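# Unpeg postcards, stack them on mat, box the clothespins

## Task

Remove every postcard from the line and pile them flat on top of one another on the mat, then place all the clothespins inside the box; the result must hold after the robot lets go, and nothing may end up fallen or set down off the table.

## Robot and tools

Robot: two arms, left_arm and right_arm, each with a two-finger gripper. Scene frame: origin at table-top height midway between the nominal bases, +x out across the table, +y toward left_arm, +z up. Calibrated bases: left_arm at (-0.033, +0.272, 0) m, right_arm at (+0.027, -0.361, 0) m, both turned only slightly about z. A camera stand sits behind the arms. Arm names do not match image sides.

Gripper: fingers point along its own +z and close along its y. end_effector_position is the point between the pads, about 1 cm back from the tips.

execute_actions(actions, cameras). actions is a list of actions; each action is a table of up to 15 rows, one row per 1/30 s step; a table shorter than 15 repeats its final row. Every row is one flat list of 14 numbers in [-1, 1] covering both arms: left dx, dy, dz, rx, ry, rz, opening, then the same seven for right. dx..rz are an offset (not a pose) from that arm's Hand target as it was when the action began, along the Hand target's own axes; every row counts from that same start, not from the row before, but each new action starts from the updated Hand target, so repeating an offset moves further. Scale: 1.0 = 0.6 m or 180 degrees; rx, ry, rz form one rotation vector. Opening is absolute: +1 fully open (0.093 m), -1 closed. Six zeros re-command the current Hand target; a 0 for opening is a real command, so resend the present opening to leave a gripper alone. Images come back only for an empty actions list or when cameras names them (["all"], [] for none).

move(target, speed, blend, opening_speed, grip_force, blocking, cameras). target is one 14-number row (same layout, scale and offset meaning as above) or a list of up to 15 such rows; every row is an offset from the Hand targets at the move's start, not from the previous row. Paths are straight lines and ignore obstacles and the other arm; the whole move is capped at 10 s. speed: m/s, 0.002 to 2.9, default 0.25 (rotation up to twice that in rad/s), one value or one per row. blend: corner rounding in m per row, 0 means stop at each. opening_speed: per second on the -1..+1 scale, at least 0.2. grip_force: newtons per pad, 10 to 50 (full), one value or one per arm; it persists, and lower force closes slowly. blocking=false returns after about 0.5 s while the move continues. The result adds a move: line such as done, off_target, moving, held or fault, plus limits=paced (pose clipped) or limits=held (steps withheld). done means within 10 mm and 2 degrees; it does not say whether anything is touched.

wait(seconds 0 to 10): lets time pass with commands held. stop(): brakes a running move. zoom_image(camera, region): region [x0, y0, x1, y1] pixels from the top-left of that camera's latest image, at most 504 by 504. Cameras: cam_high, cam_low, cam_left_wrist, cam_right_wrist, each 896x504. read_manual(section): licence texts only. finished_scene(scene): the current scene's number; irreversible, so call it only when the goal holds without the robot.

Results: per-arm end_effector_position (m) and end_effector_quat_wxyz in the scene frame; Hand target (last commanded pose after clipping, the base for the next offsets); Tool commands; grip_measured; Joint positions (last entry is the finger gap in m); Joint velocities (may be omitted when all are near zero); joint torques (include gravity, noisy; entries 1 to 3 wrap at ±28 N m); motor temperatures. The commanded orientation is clipped to 40 degrees from the measured one each step. Grippers often stop short, sag or tilt, especially far out; check the reported pose after each motion and send the remaining distance or a corrective turn. Tiny moves may not happen or may go sideways.

Gripping: pads meet at about -0.94 on the grip scale; each millimetre of object width adds about 0.0208. For a firm grip send about 0.24 below the reading matching the width; hold by resending that number, release by sending well above it. Readings can be up to 0.02 too open. Thin parts (postcards) get less force; closing in one big jump gives a brief hard squeeze. grip_measured near -1 does not prove a thin card is held, so confirm with cameras.

Avoid: arm-to-arm contact (grippers, housings and wrist cameras are not protected), gripping the other arm's fingers, fast or deep pushes into the table, line, box or stand, dropping or releasing objects while moving, letting anything leave the table, strain on the wrist camera cables, and paths near an arm's own base (route around it). Heat builds when holding loads, reaching far or pushing against something: MOTOR HOT appears at 75 °C, at 90 °C the arm folds and stays idle, at 100 °C it goes limp. Loose objects may occasionally be nudged by an outside push.

Each tool is called after "Emit:" in YAML: its name, and indented under it one key for each argument.

## Session

Emit:
execute_actions:
  actions: []

Scene clock: 0.00 s.
left_arm: end_effector_position=(+0.3511, +0.2557, +0.1200) grip_measured=+1.000 end_effector_quat_wxyz=(+0.642, +0.041, +0.765, -0.018) | right_arm: end_effector_position=(+0.3902, -0.3887, +0.1062) grip_measured=+1.000 end_effector_quat_wxyz=(+0.640, +0.113, +0.757, -0.057)
Joint positions: left_arm=[-0.045 1.55 0.289 1.085 0.067 0.037 0.093] | right_arm=[0.023 1.582 0.206 1.195 0.289 0.112 0.093]
Joint velocities: within noise
Joint torques (N m): no reading
Motor temperatures (°C): left_arm=[35 42 40 42 32 32 32] | right_arm=[33 42 38 42 31 30 31]
Heat: left arm: 42 °C; right arm: 42 °C.
Hand target: left_arm +0.3525, +0.2558, +0.1231; +0.645, +0.041, +0.763, -0.018 | right_arm +0.3919, -0.3885, +0.1103; +0.645, +0.114, +0.753, -0.055
Tool commands: left_gripper/opening=+1.0 right_gripper/opening=+1.0

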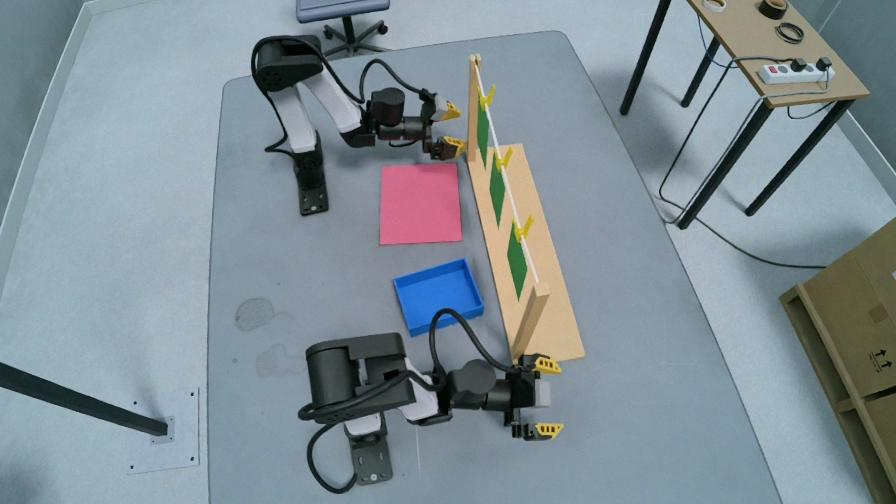

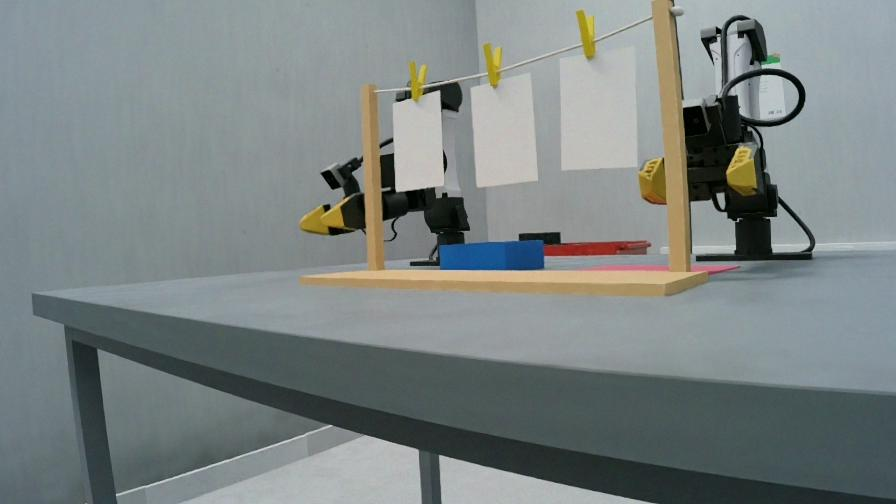

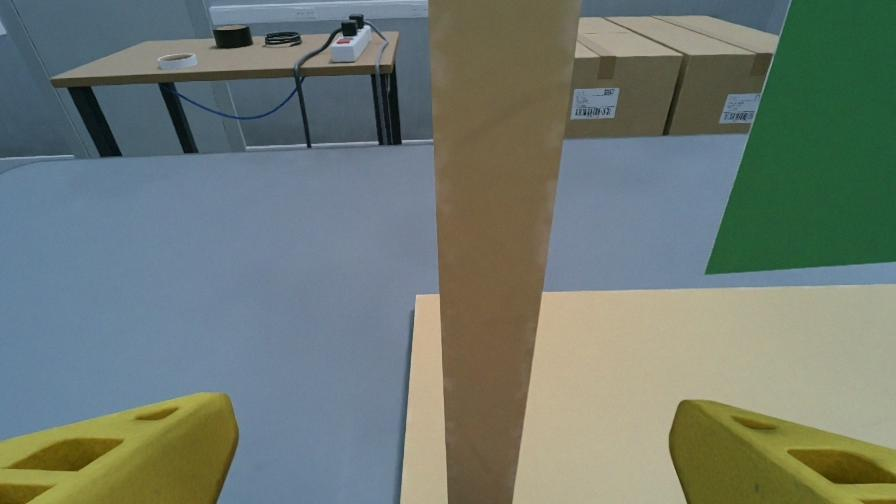

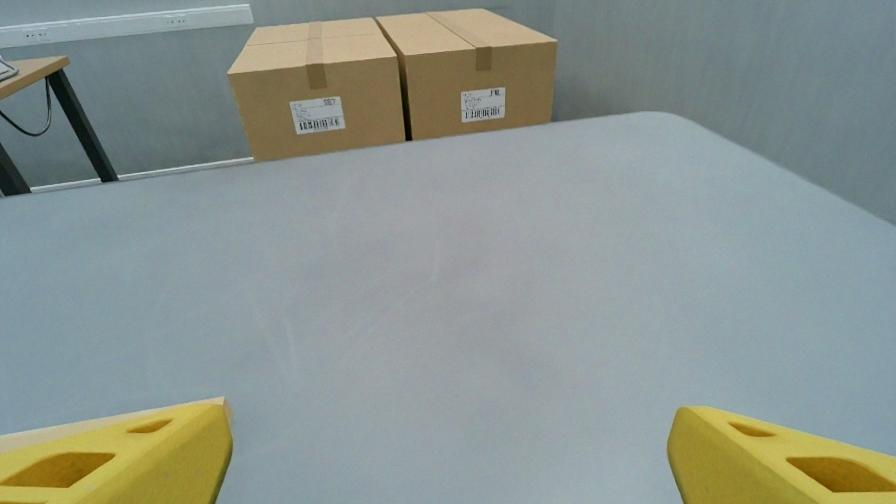

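Emit:
zoom_image:
  camera: "cam_high"
  region: [420, 40, 620, 200]

Emit:
zoom_image:
  camera: "cam_high"
  region: [420, 160, 640, 370]

Emit:
zoom_image:
  camera: "cam_low"
  region: [350, 0, 700, 300]

Scaled by 2.520.

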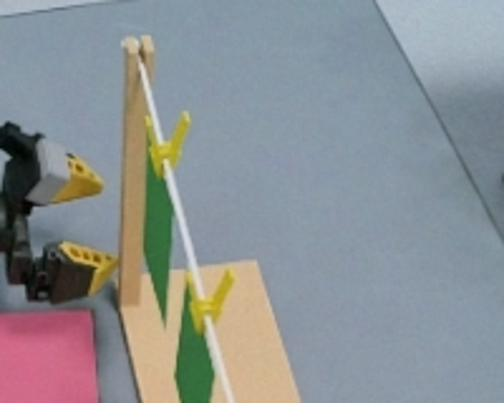

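Scaled by 2.291.

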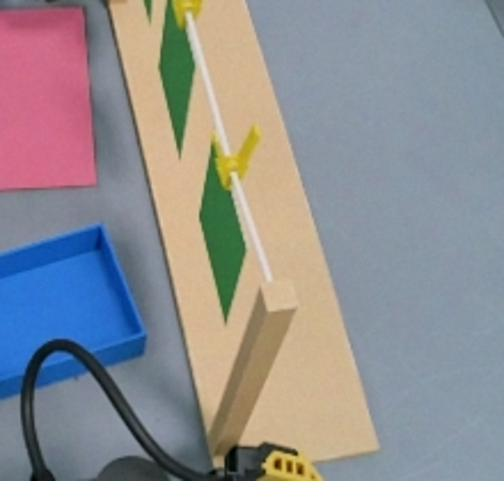

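Scaled by 1.440.

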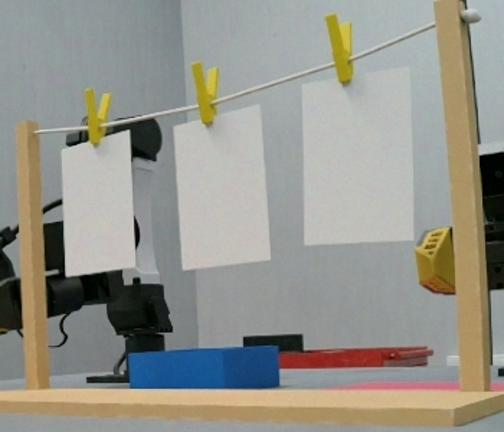

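Emit:
move:
  target:
    - [-0.1,-0.007,-0.214,0,0,0,1,-0.06,0,-0.206,0,0,0,1]
    - [-0.268,-0.007,-0.214,0,-0.111,0,1,-0.285,0.032,-0.206,-0.219,0.014,-0.036,1]
  blend: 0.03
  cameras: ["all"]

Scene clock: 45.10 s.
left_arm: end_effector_position=(+0.2527, +0.2562, +0.2860) grip_measured=+1.000 end_effector_quat_wxyz=(+0.754, +0.041, +0.655, -0.020) | right_arm: end_effector_position=(+0.3022, -0.3599, +0.2866) grip_measured=+1.000 end_effector_quat_wxyz=(+0.616, -0.134, +0.757, +0.174)
Joint positions: left_arm=[-0.04 0.546 0.312 0.374 0.081 0.025 0.093] | right_arm=[-0.548 0.747 0.694 -0.261 -0.941 -0.155 0.093]
Joint torques (N m): left_arm=[-0.05 0.92 11.18 2.53 0.11 -0.2] | right_arm=[-0.65 -0.01 8.53 2.45 -0.5 -0.18]
Motor temperatures (°C): left_arm=[34 44 43 52 31 32 32] | right_arm=[33 42 39 46 31 29 30]
Heat: left arm: 52 °C; right arm: 46 °C.
Hand target: left_arm +0.2525, +0.2555, +0.3031; +0.768, +0.037, +0.639, -0.024 | right_arm +0.3021, -0.3586, +0.2999; +0.626, -0.151, +0.747, +0.168
Off the commanded pose: left_arm 0.017 m, 2 deg | right_arm 0.013 m, 3 deg.
move: off_target (left_arm, right_arm)

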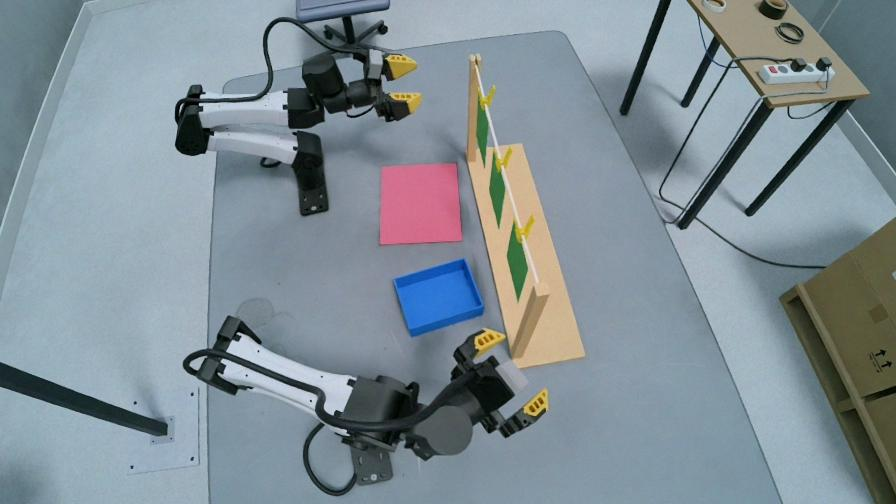

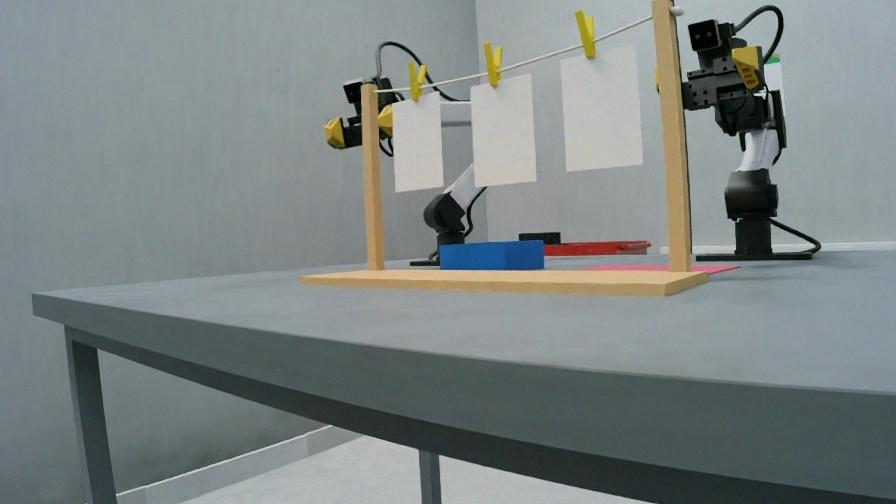

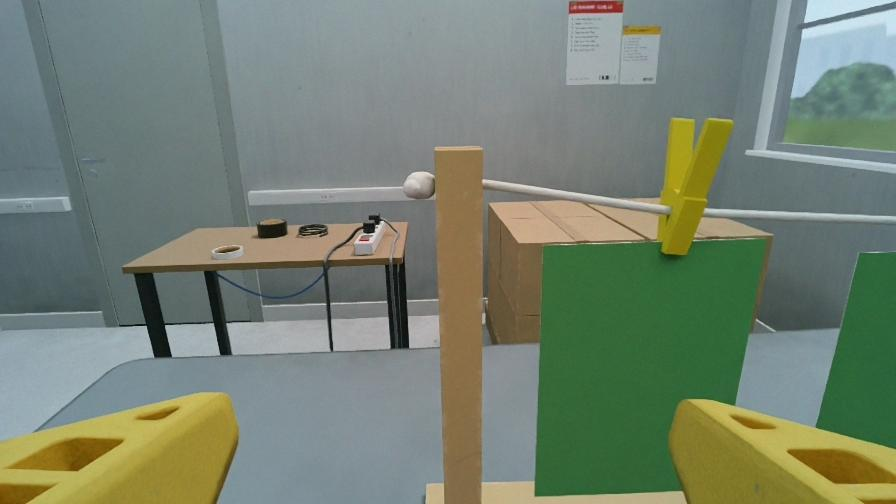

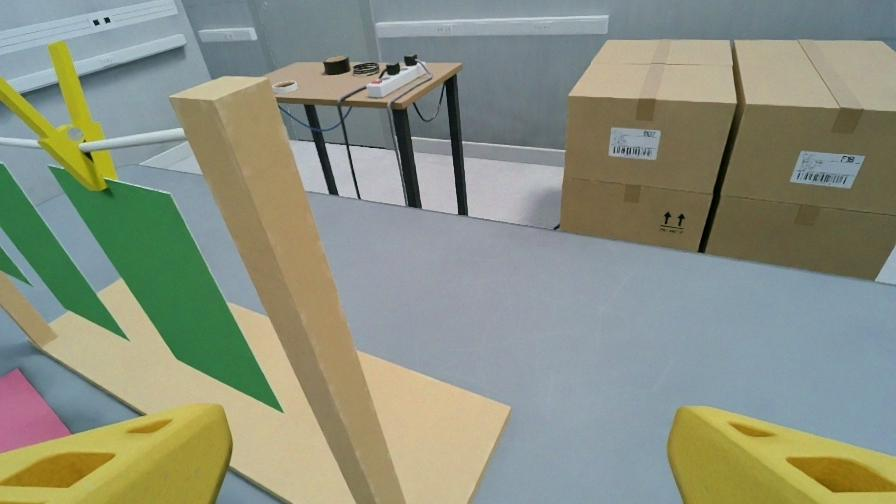

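Emit:
zoom_image:
  camera: "cam_left_wrist"
  region: [520, 90, 800, 290]

Emit:
zoom_image:
  camera: "cam_right_wrist"
  region: [0, 20, 240, 230]

Scaled by 1.800.

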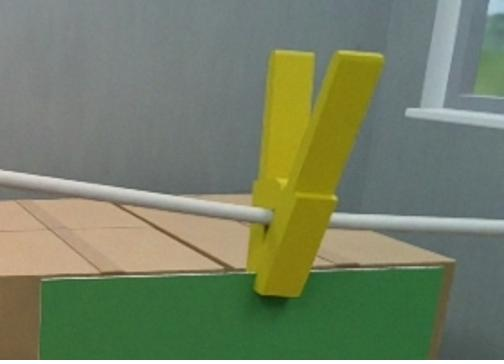

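Scaled by 2.100.

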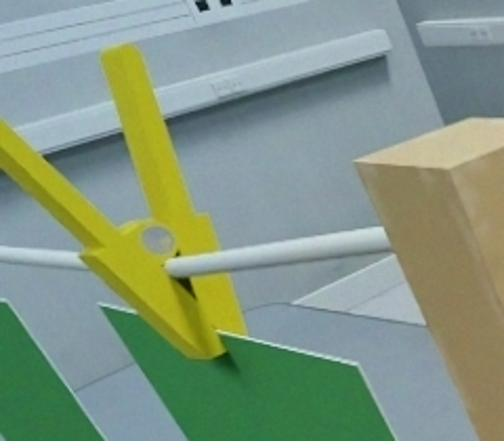

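Emit:
move:
  target: [-0.0637,-0.1785,0.159,-0.027,0.114,-0.008,0,0,0,0,0,0,0,0]
  cameras: ["cam_high","cam_left_wrist","cam_right_wrist"]

Scene clock: 87.17 s.
left_arm: end_effector_position=(+0.3289, +0.1404, +0.3452) grip_measured=+0.002 end_effector_quat_wxyz=(+0.636, +0.013, +0.771, +0.006) | right_arm: end_effector_position=(+0.3021, -0.3597, +0.2865) grip_measured=+0.001 end_effector_quat_wxyz=(+0.615, -0.134, +0.757, +0.175)
Joint positions: left_arm=[-0.617 1.161 1.073 -0.139 -0.566 -0.098 0.045] | right_arm=[-0.548 0.747 0.694 -0.262 -0.942 -0.155 0.045]
Joint torques (N m): left_arm=[-0.35 -2.63 11.36 2.27 -0.1 -0.22] | right_arm=[-0.64 -0.01 8.54 2.45 -0.5 -0.18]
Motor temperatures (°C): left_arm=[34 41 54 59 31 31 32] | right_arm=[33 41 45 45 31 29 30]
Heat: left arm: 59 °C; right arm: 45 °C.
Hand target: left_arm +0.3300, +0.1400, +0.3550; +0.642, +0.000, +0.767, +0.000 | right_arm +0.3021, -0.3586, +0.2999; +0.626, -0.151, +0.747, +0.169
Off the commanded pose: left_arm 0.010 m, 2 deg | right_arm 0.013 m, 3 deg.
move: off_target (right_arm)
Images, in order (width x height): cam_high 896x504, cam_left_wrist 896x504, cam_right_wrist 896x504.

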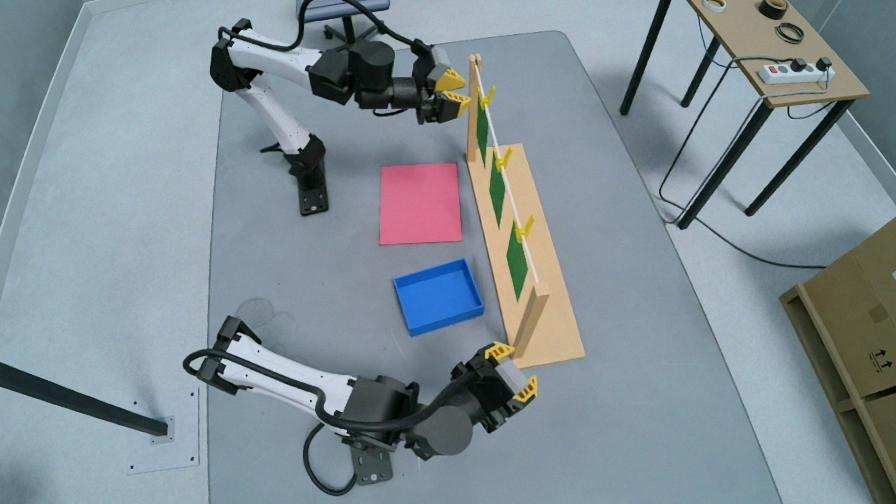

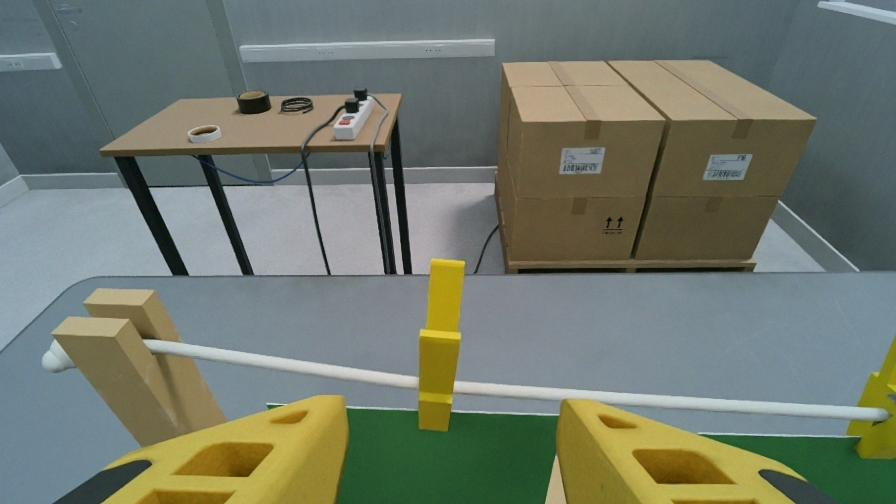

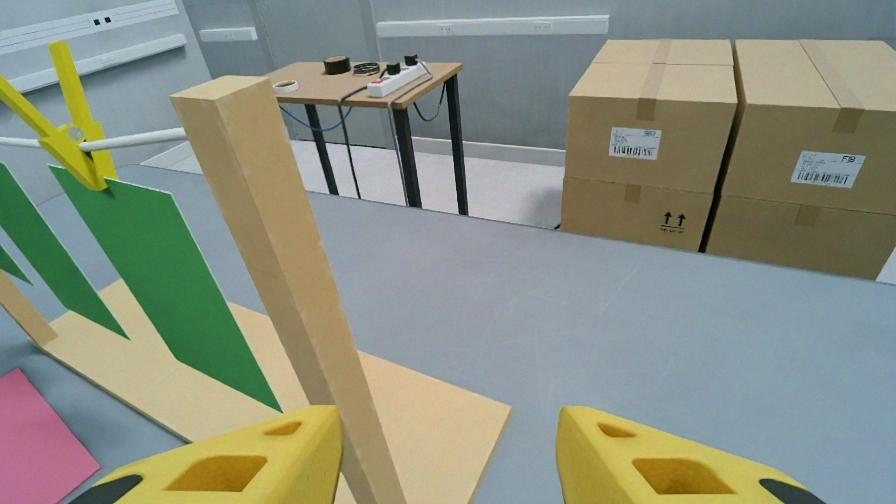

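Emit:
move:
  target: [-0.017,0.005,0.0578,0,0,0,0,0,0,0,0,0,0,0]
  speed: 0.12
  cameras: ["cam_left_wrist","cam_low"]

Scene clock: 118.97 s.
left_arm: end_effector_position=(+0.3625, +0.1442, +0.3453) grip_measured=+0.002 end_effector_quat_wxyz=(+0.630, +0.004, +0.776, +0.008) | right_arm: end_effector_position=(+0.3021, -0.3597, +0.2865) grip_measured=+0.001 end_effector_quat_wxyz=(+0.615, -0.134, +0.757, +0.175)
Joint positions: left_arm=[-0.541 1.272 1.157 -0.122 -0.503 -0.098 0.045] | right_arm=[-0.548 0.747 0.694 -0.262 -0.942 -0.155 0.045]
Joint torques (N m): left_arm=[0.43 -3.69 11.23 2.44 0.11 -0.04] | right_arm=[-0.65 -0.02 8.54 2.45 -0.5 -0.18]
Motor temperatures (°C): left_arm=[34 41 52 58 31 31 31] | right_arm=[33 40 47 45 31 29 30]
Heat: left arm: 58 °C; right arm: 47 °C.
Hand target: left_arm +0.3659, +0.1431, +0.3588; +0.642, +0.000, +0.767, +0.000 | right_arm +0.3021, -0.3586, +0.2999; +0.626, -0.151, +0.747, +0.169
Off the commanded pose: left_arm 0.014 m, 2 deg | right_arm 0.013 m, 3 deg.
move: off_target (left_arm, right_arm)
Images, in order (width x height): cam_low 896x504, cam_left_wrist 896x504.

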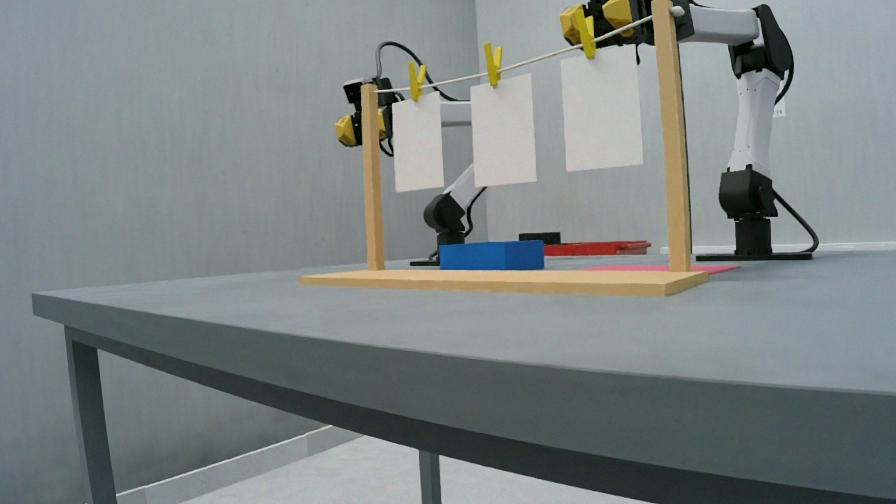

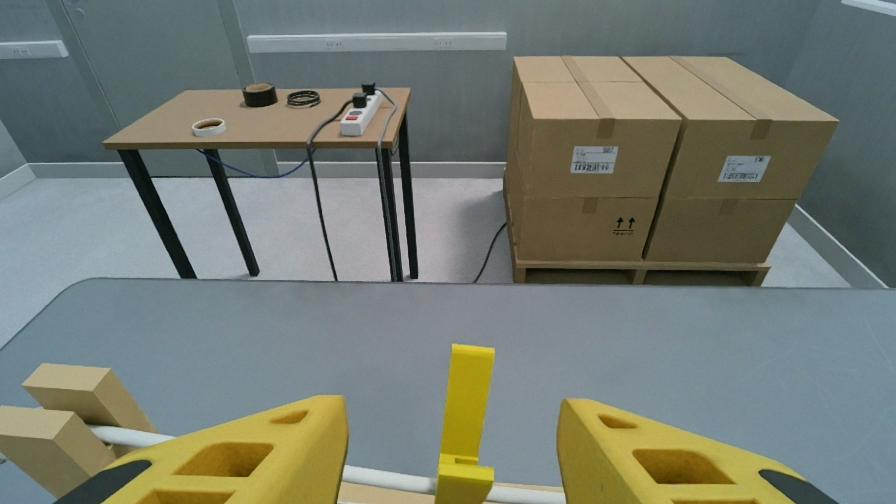

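Emit:
move:
  target: [0,0,0,0,0,0,-0.78,0,0,0,0,0,0,0]
  opening_speed: 0.6
  cameras: ["cam_left_wrist"]

Scene clock: 126.73 s.
left_arm: end_effector_position=(+0.3625, +0.1439, +0.3453) grip_measured=-0.773 end_effector_quat_wxyz=(+0.630, +0.005, +0.776, +0.007) | right_arm: end_effector_position=(+0.3021, -0.3597, +0.2865) grip_measured=+0.001 end_effector_quat_wxyz=(+0.615, -0.134, +0.757, +0.175)
Joint positions: left_arm=[-0.541 1.272 1.157 -0.122 -0.502 -0.098 0.008] | right_arm=[-0.548 0.747 0.694 -0.262 -0.942 -0.155 0.045]
Joint torques (N m): left_arm=[0.55 -3.66 11.29 2.52 0.14 0] | right_arm=[-0.66 -0.01 8.53 2.45 -0.5 -0.18]
Motor temperatures (°C): left_arm=[34 41 52 59 30 31 31] | right_arm=[33 40 47 45 31 29 30]
Heat: left arm: 59 °C; right arm: 47 °C.
Hand target: left_arm +0.3659, +0.1431, +0.3588; +0.642, +0.000, +0.767, +0.000 | right_arm +0.3021, -0.3586, +0.2999; +0.626, -0.151, +0.747, +0.169
Off the commanded pose: left_arm 0.014 m, 2 deg | right_arm 0.013 m, 3 deg.
move: off_target (left_arm, right_arm)
Images, in order (width x height): cam_left_wrist 896x504.

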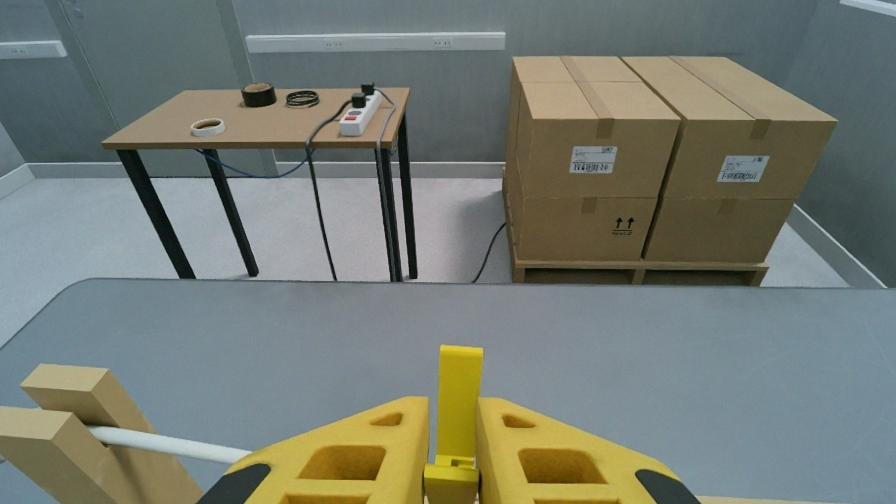

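Emit:
move:
  target: [0,0.037,0,0,0,0,-0.8,0,0,0,0,0,0,0]
  speed: 0.03
  cameras: ["cam_left_wrist","cam_low","cam_high"]

Scene clock: 133.03 s.
left_arm: end_effector_position=(+0.3672, +0.1502, +0.3479) grip_measured=-0.791 end_effector_quat_wxyz=(+0.630, +0.015, +0.776, -0.020) | right_arm: end_effector_position=(+0.3021, -0.3597, +0.2865) grip_measured=+0.001 end_effector_quat_wxyz=(+0.615, -0.134, +0.757, +0.175)
Joint positions: left_arm=[-0.48 1.262 1.157 -0.12 -0.389 -0.098 0.007] | right_arm=[-0.548 0.747 0.694 -0.262 -0.942 -0.155 0.045]
Joint torques (N m): left_arm=[1.57 -5.72 8.66 2.42 -0.23 0.13] | right_arm=[-0.66 -0.01 8.54 2.45 -0.5 -0.18]
Motor temperatures (°C): left_arm=[34 41 52 60 30 31 31] | right_arm=[33 40 47 45 31 29 30]
Heat: left arm: 60 °C; right arm: 47 °C.
Hand target: left_arm +0.3660, +0.1653, +0.3588; +0.642, +0.000, +0.767, +0.000 | right_arm +0.3021, -0.3586, +0.2999; +0.626, -0.151, +0.747, +0.169
Off the commanded pose: left_arm 0.019 m, 3 deg | right_arm 0.013 m, 3 deg.
move: off_target (left_arm, right_arm)
Images, in order (width x height): cam_high 896x504, cam_low 896x504, cam_left_wrist 896x504.

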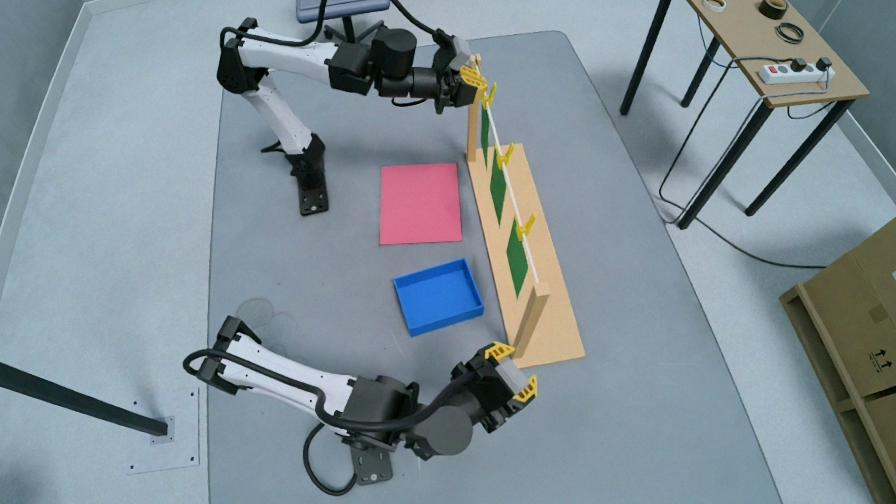

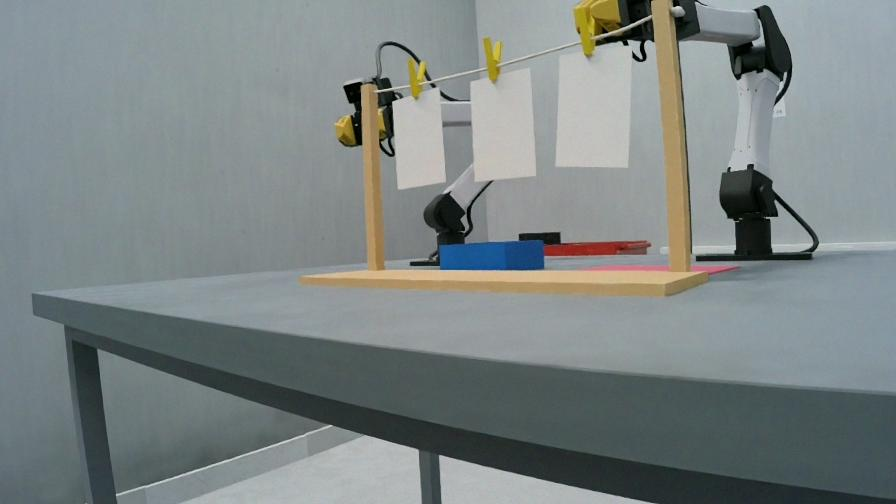

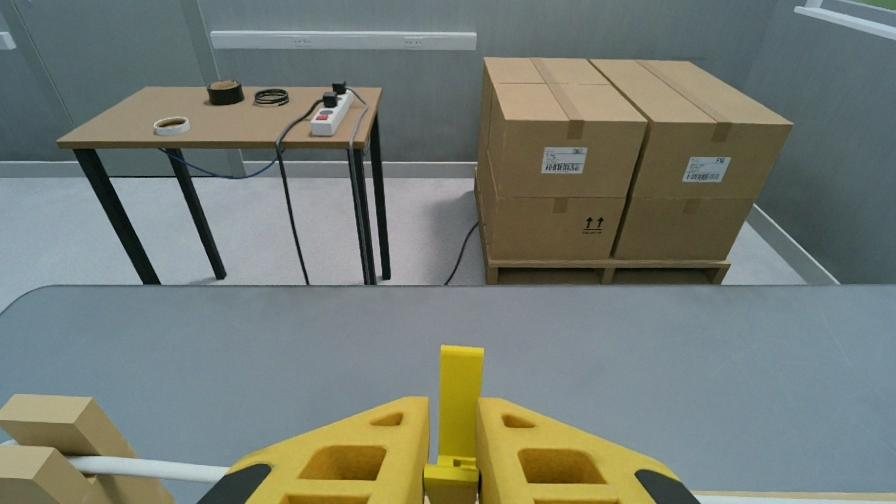

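Emit:
move:
  target: [0.007,0.033,0,0,0,0,-0.82,0,0,0,0,0,0,0]
  speed: 0.03
  cameras: ["cam_left_wrist","cam_low","cam_high"]

Scene clock: 145.80 s.
left_arm: end_effector_position=(+0.3669, +0.1699, +0.3492) grip_measured=-0.816 end_effector_quat_wxyz=(+0.632, +0.012, +0.774, -0.024) | right_arm: end_effector_position=(+0.3021, -0.3597, +0.2865) grip_measured=+0.001 end_effector_quat_wxyz=(+0.615, -0.134, +0.757, +0.175)
Joint positions: left_arm=[-0.409 1.228 1.131 -0.114 -0.318 -0.09 0.006] | right_arm=[-0.548 0.747 0.694 -0.262 -0.942 -0.155 0.045]
Joint torques (N m): left_arm=[1.91 -5.42 7.71 2.57 -0.25 0.27] | right_arm=[-0.66 -0.02 8.54 2.45 -0.5 -0.18]
Motor temperatures (°C): left_arm=[34 42 52 61 30 31 32] | right_arm=[33 40 47 45 31 29 30]
Heat: left arm: 61 °C; right arm: 47 °C.
Hand target: left_arm +0.3652, +0.1851, +0.3548; +0.642, +0.000, +0.767, +0.000 | right_arm +0.3021, -0.3586, +0.2999; +0.626, -0.151, +0.747, +0.169
Off the commanded pose: left_arm 0.016 m, 3 deg | right_arm 0.013 m, 3 deg.
move: off_target (left_arm, right_arm)
Images, in order (width x height): cam_high 896x504, cam_low 896x504, cam_left_wrist 896x504.

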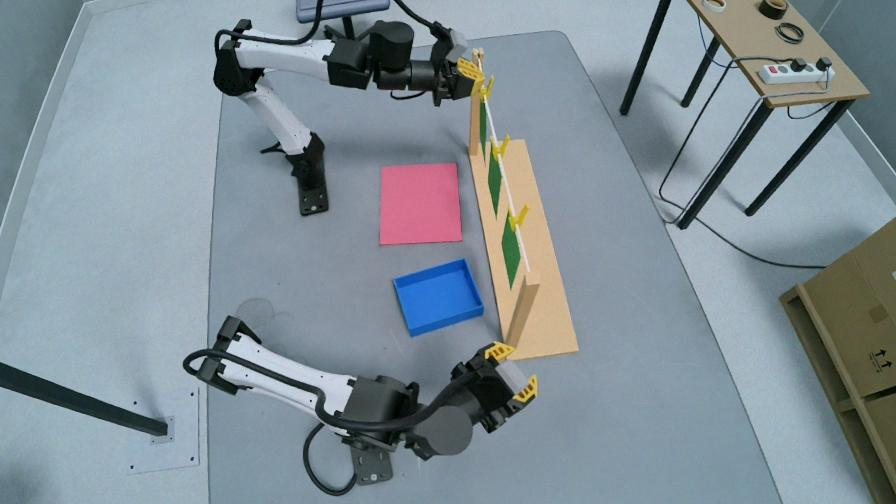

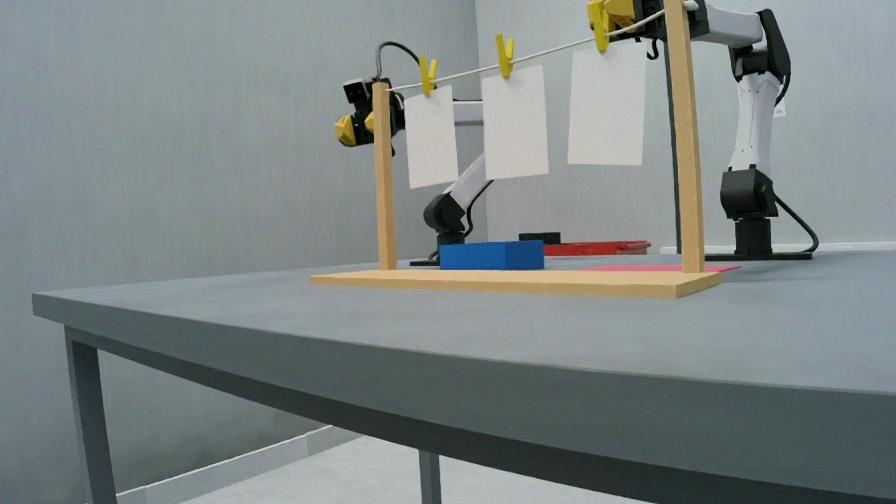

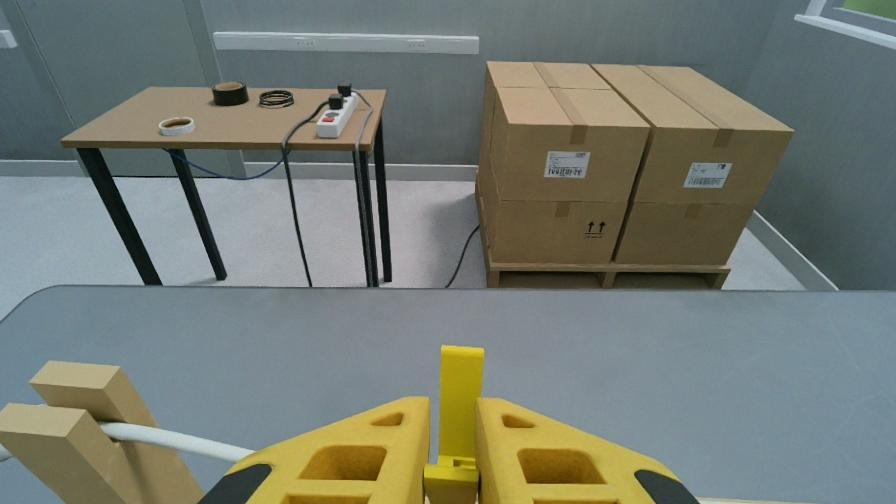

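Emit:
move:
  target: [0,0,0,0,0,0,-0.82,-0.118,0.5555,0.2667,0.143,0,0.005,-0.1]
  cameras: ["cam_right_wrist","cam_high"]

Scene clock: 186.87 s.
left_arm: end_effector_position=(+0.3669, +0.1699, +0.3491) grip_measured=-0.820 end_effector_quat_wxyz=(+0.632, +0.012, +0.774, -0.024) | right_arm: end_effector_position=(+0.3095, +0.0119, +0.3564) grip_measured=-0.099 end_effector_quat_wxyz=(+0.637, -0.019, +0.770, -0.004)
Joint positions: left_arm=[-0.409 1.228 1.131 -0.114 -0.317 -0.089 0.006] | right_arm=[1.231 1.795 1.776 -0.524 1.198 0.48 0.04]
Joint velocities: left_arm=[-0.002 0.007 -0.007 0.066 0.037 0.037 -0.004] | right_arm=[within noise]
Joint torques (N m): left_arm=[1.72 -5.56 7.69 2.62 -0.29 0.24] | right_arm=[-0.25 -7.16 8.23 2.07 0.46 0.21]
Motor temperatures (°C): left_arm=[34 42 53 60 30 30 32] | right_arm=[33 40 47 45 31 29 30]
Heat: left arm: 60 °C; right arm: 47 °C.
Hand target: left_arm +0.3652, +0.1851, +0.3548; +0.642, +0.000, +0.767, +0.000 | right_arm +0.3103, +0.0122, +0.3650; +0.642, -0.002, +0.767, +0.003
Off the commanded pose: left_arm 0.016 m, 3 deg | right_arm 0.009 m, 2 deg.
move: off_target (left_arm)
Images, in order (width x height): cam_high 896x504, cam_right_wrist 896x504.

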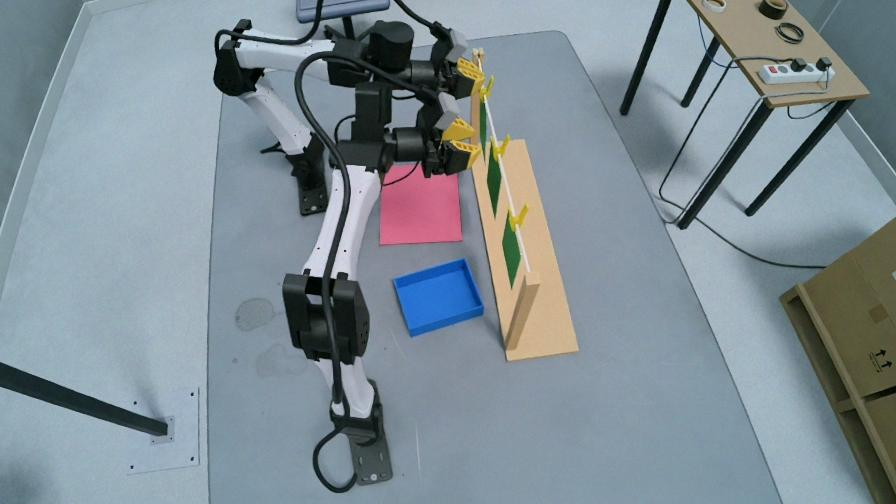

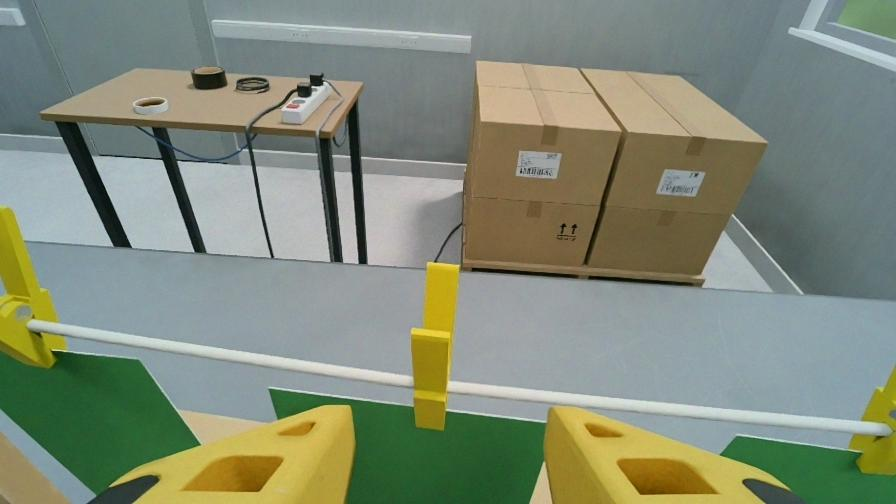

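Emit:
move:
  target:
    - [0,0,0,0,0,0,-0.82,-0.005,0.007,0.094,0,0,0,-0.1]
    - [0,0,0,0,0,0,-0.82,-0.005,0.007,0.095,0,0,0,-0.82]
  speed: 0.12
  opening_speed: 0.6
  cameras: ["cam_right_wrist","cam_left_wrist","cam_high"]

Scene clock: 214.73 s.
left_arm: end_effector_position=(+0.3669, +0.1692, +0.3493) grip_measured=-0.819 end_effector_quat_wxyz=(+0.632, +0.014, +0.774, -0.026) | right_arm: end_effector_position=(+0.3641, +0.0169, +0.3471) grip_measured=-0.815 end_effector_quat_wxyz=(+0.636, -0.016, +0.772, -0.005)
Joint positions: left_arm=[-0.409 1.228 1.131 -0.114 -0.312 -0.089 0.006] | right_arm=[1.109 1.869 1.805 -0.365 1.092 0.357 0.006]
Joint velocities: left_arm=[-0.022 -0.007 -0.002 -0.081 -0.022 -0.051 0.012] | right_arm=[within noise]
Joint torques (N m): left_arm=[1.43 -5.56 7.86 2.56 -0.3 0.21] | right_arm=[-0.72 -8.14 8.44 2.31 0.28 0.04]
Motor temperatures (°C): left_arm=[34 42 53 61 30 30 32] | right_arm=[33 43 45 44 31 29 30]
Heat: left arm: 61 °C; right arm: 45 °C.
Hand target: left_arm +0.3652, +0.1851, +0.3548; +0.642, +0.000, +0.767, +0.000 | right_arm +0.3669, +0.0167, +0.3581; +0.642, -0.002, +0.767, +0.003
Off the commanded pose: left_arm 0.017 m, 4 deg | right_arm 0.011 m, 2 deg.
move: off_target (left_arm, right_arm); target 2's new opening was sent with right_arm's hand 0.011 m and 3 deg from that target
Images, in order (width x height): cam_high 896x504, cam_left_wrist 896x504, cam_right_wrist 896x504.

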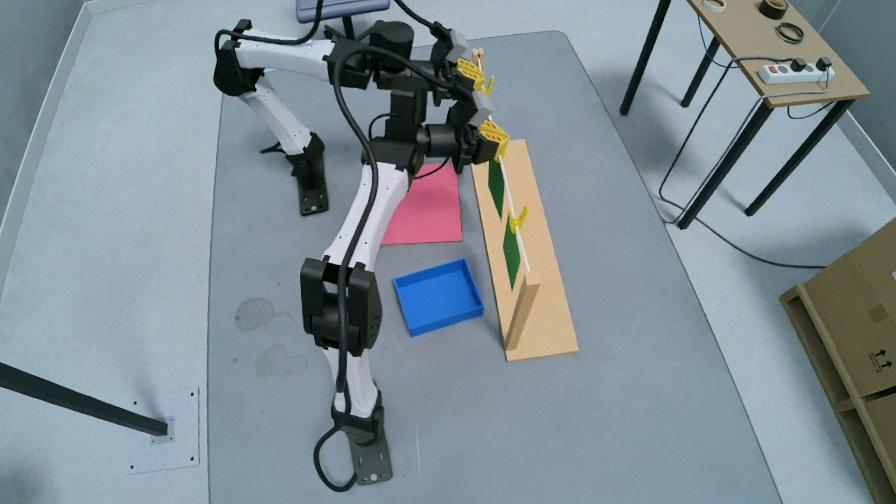

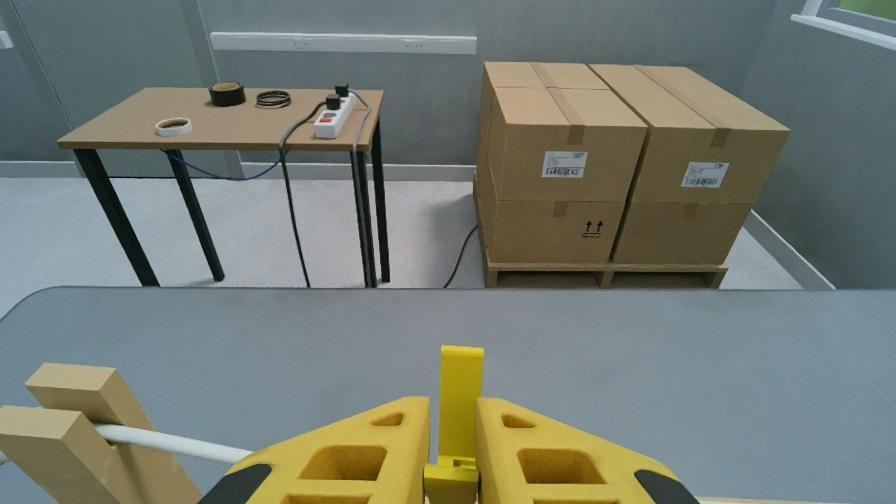

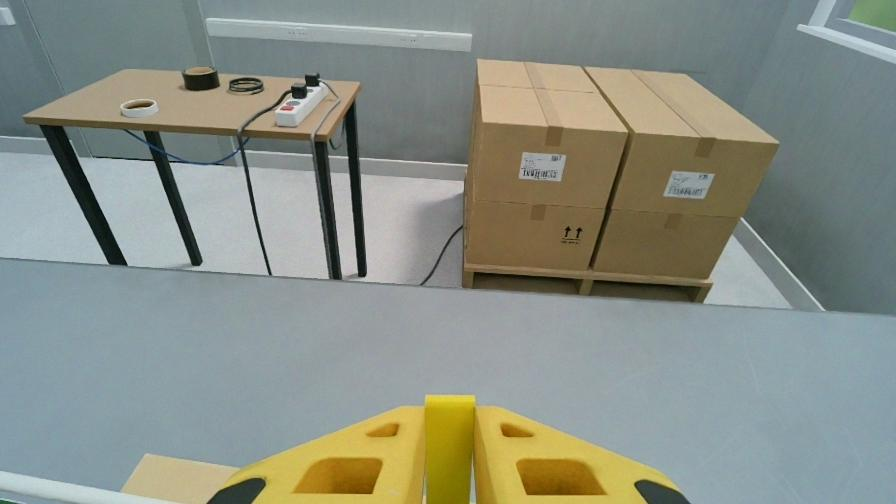

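Emit:
move:
  target: [0,0.02,0,0,0,0,-0.85,0,-0.083,0,0,0,0,-0.87]
  speed: 0.03
  opening_speed: 0.6
  cameras: ["cam_right_wrist","cam_left_wrist","cam_low","cam_high"]

Scene clock: 224.33 s.
left_arm: end_effector_position=(+0.3663, +0.1746, +0.3503) grip_measured=-0.845 end_effector_quat_wxyz=(+0.633, +0.020, +0.773, -0.039) | right_arm: end_effector_position=(+0.3641, -0.0103, +0.3472) grip_measured=-0.866 end_effector_quat_wxyz=(+0.635, -0.021, +0.772, +0.024)
Joint positions: left_arm=[-0.371 1.212 1.122 -0.113 -0.247 -0.086 0.005] | right_arm=[1.069 1.731 1.62 -0.26 1.008 0.328 0.004]
Joint velocities: left_arm=[within noise] | right_arm=[-0.007 0.002 -0.017 -0.037 -0.007 0.022 -0.004]
Joint torques (N m): left_arm=[2.3 -5.55 7.47 2.54 -0.47 0.29] | right_arm=[-2.33 -10.47 5.03 2.18 0.62 -0.11]
Motor temperatures (°C): left_arm=[33 42 52 61 30 30 32] | right_arm=[33 45 46 45 31 29 30]
Heat: left arm: 61 °C; right arm: 46 °C.
Hand target: left_arm +0.3652, +0.1971, +0.3549; +0.642, +0.000, +0.767, +0.000 | right_arm +0.3673, -0.0332, +0.3580; +0.642, -0.002, +0.767, +0.003
Off the commanded pose: left_arm 0.023 m, 5 deg | right_arm 0.025 m, 3 deg.
move: off_target (left_arm, right_arm)

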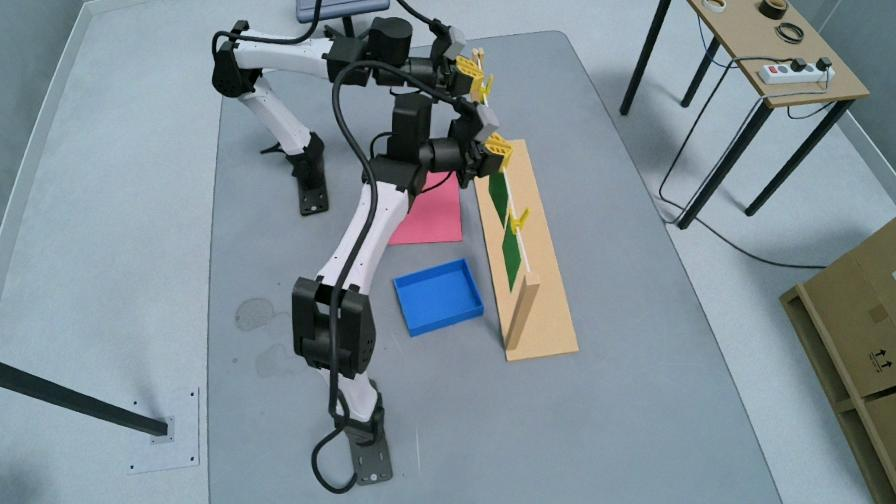

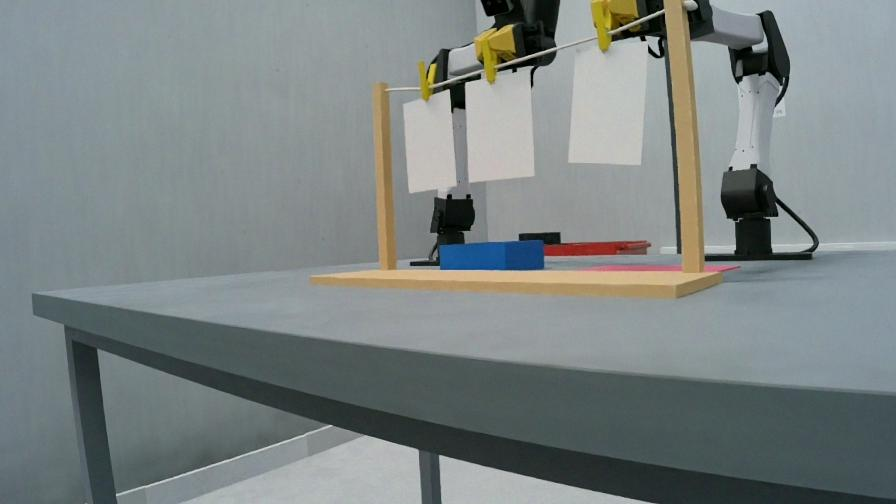

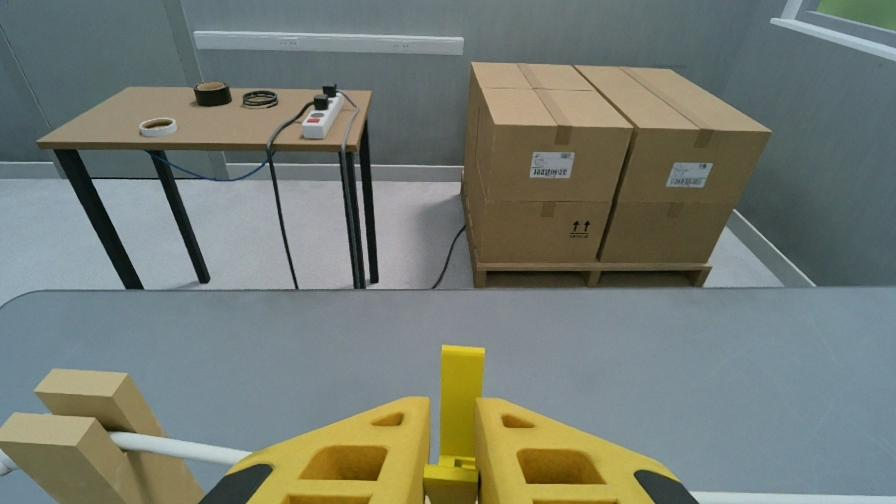

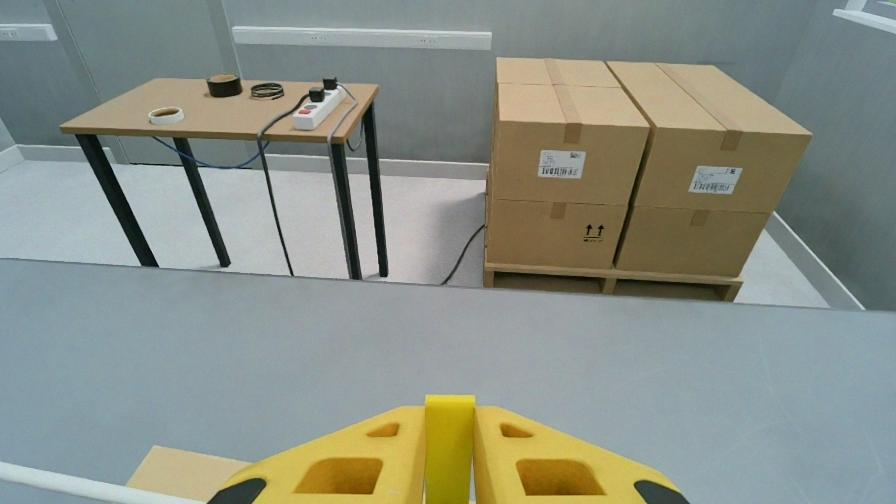

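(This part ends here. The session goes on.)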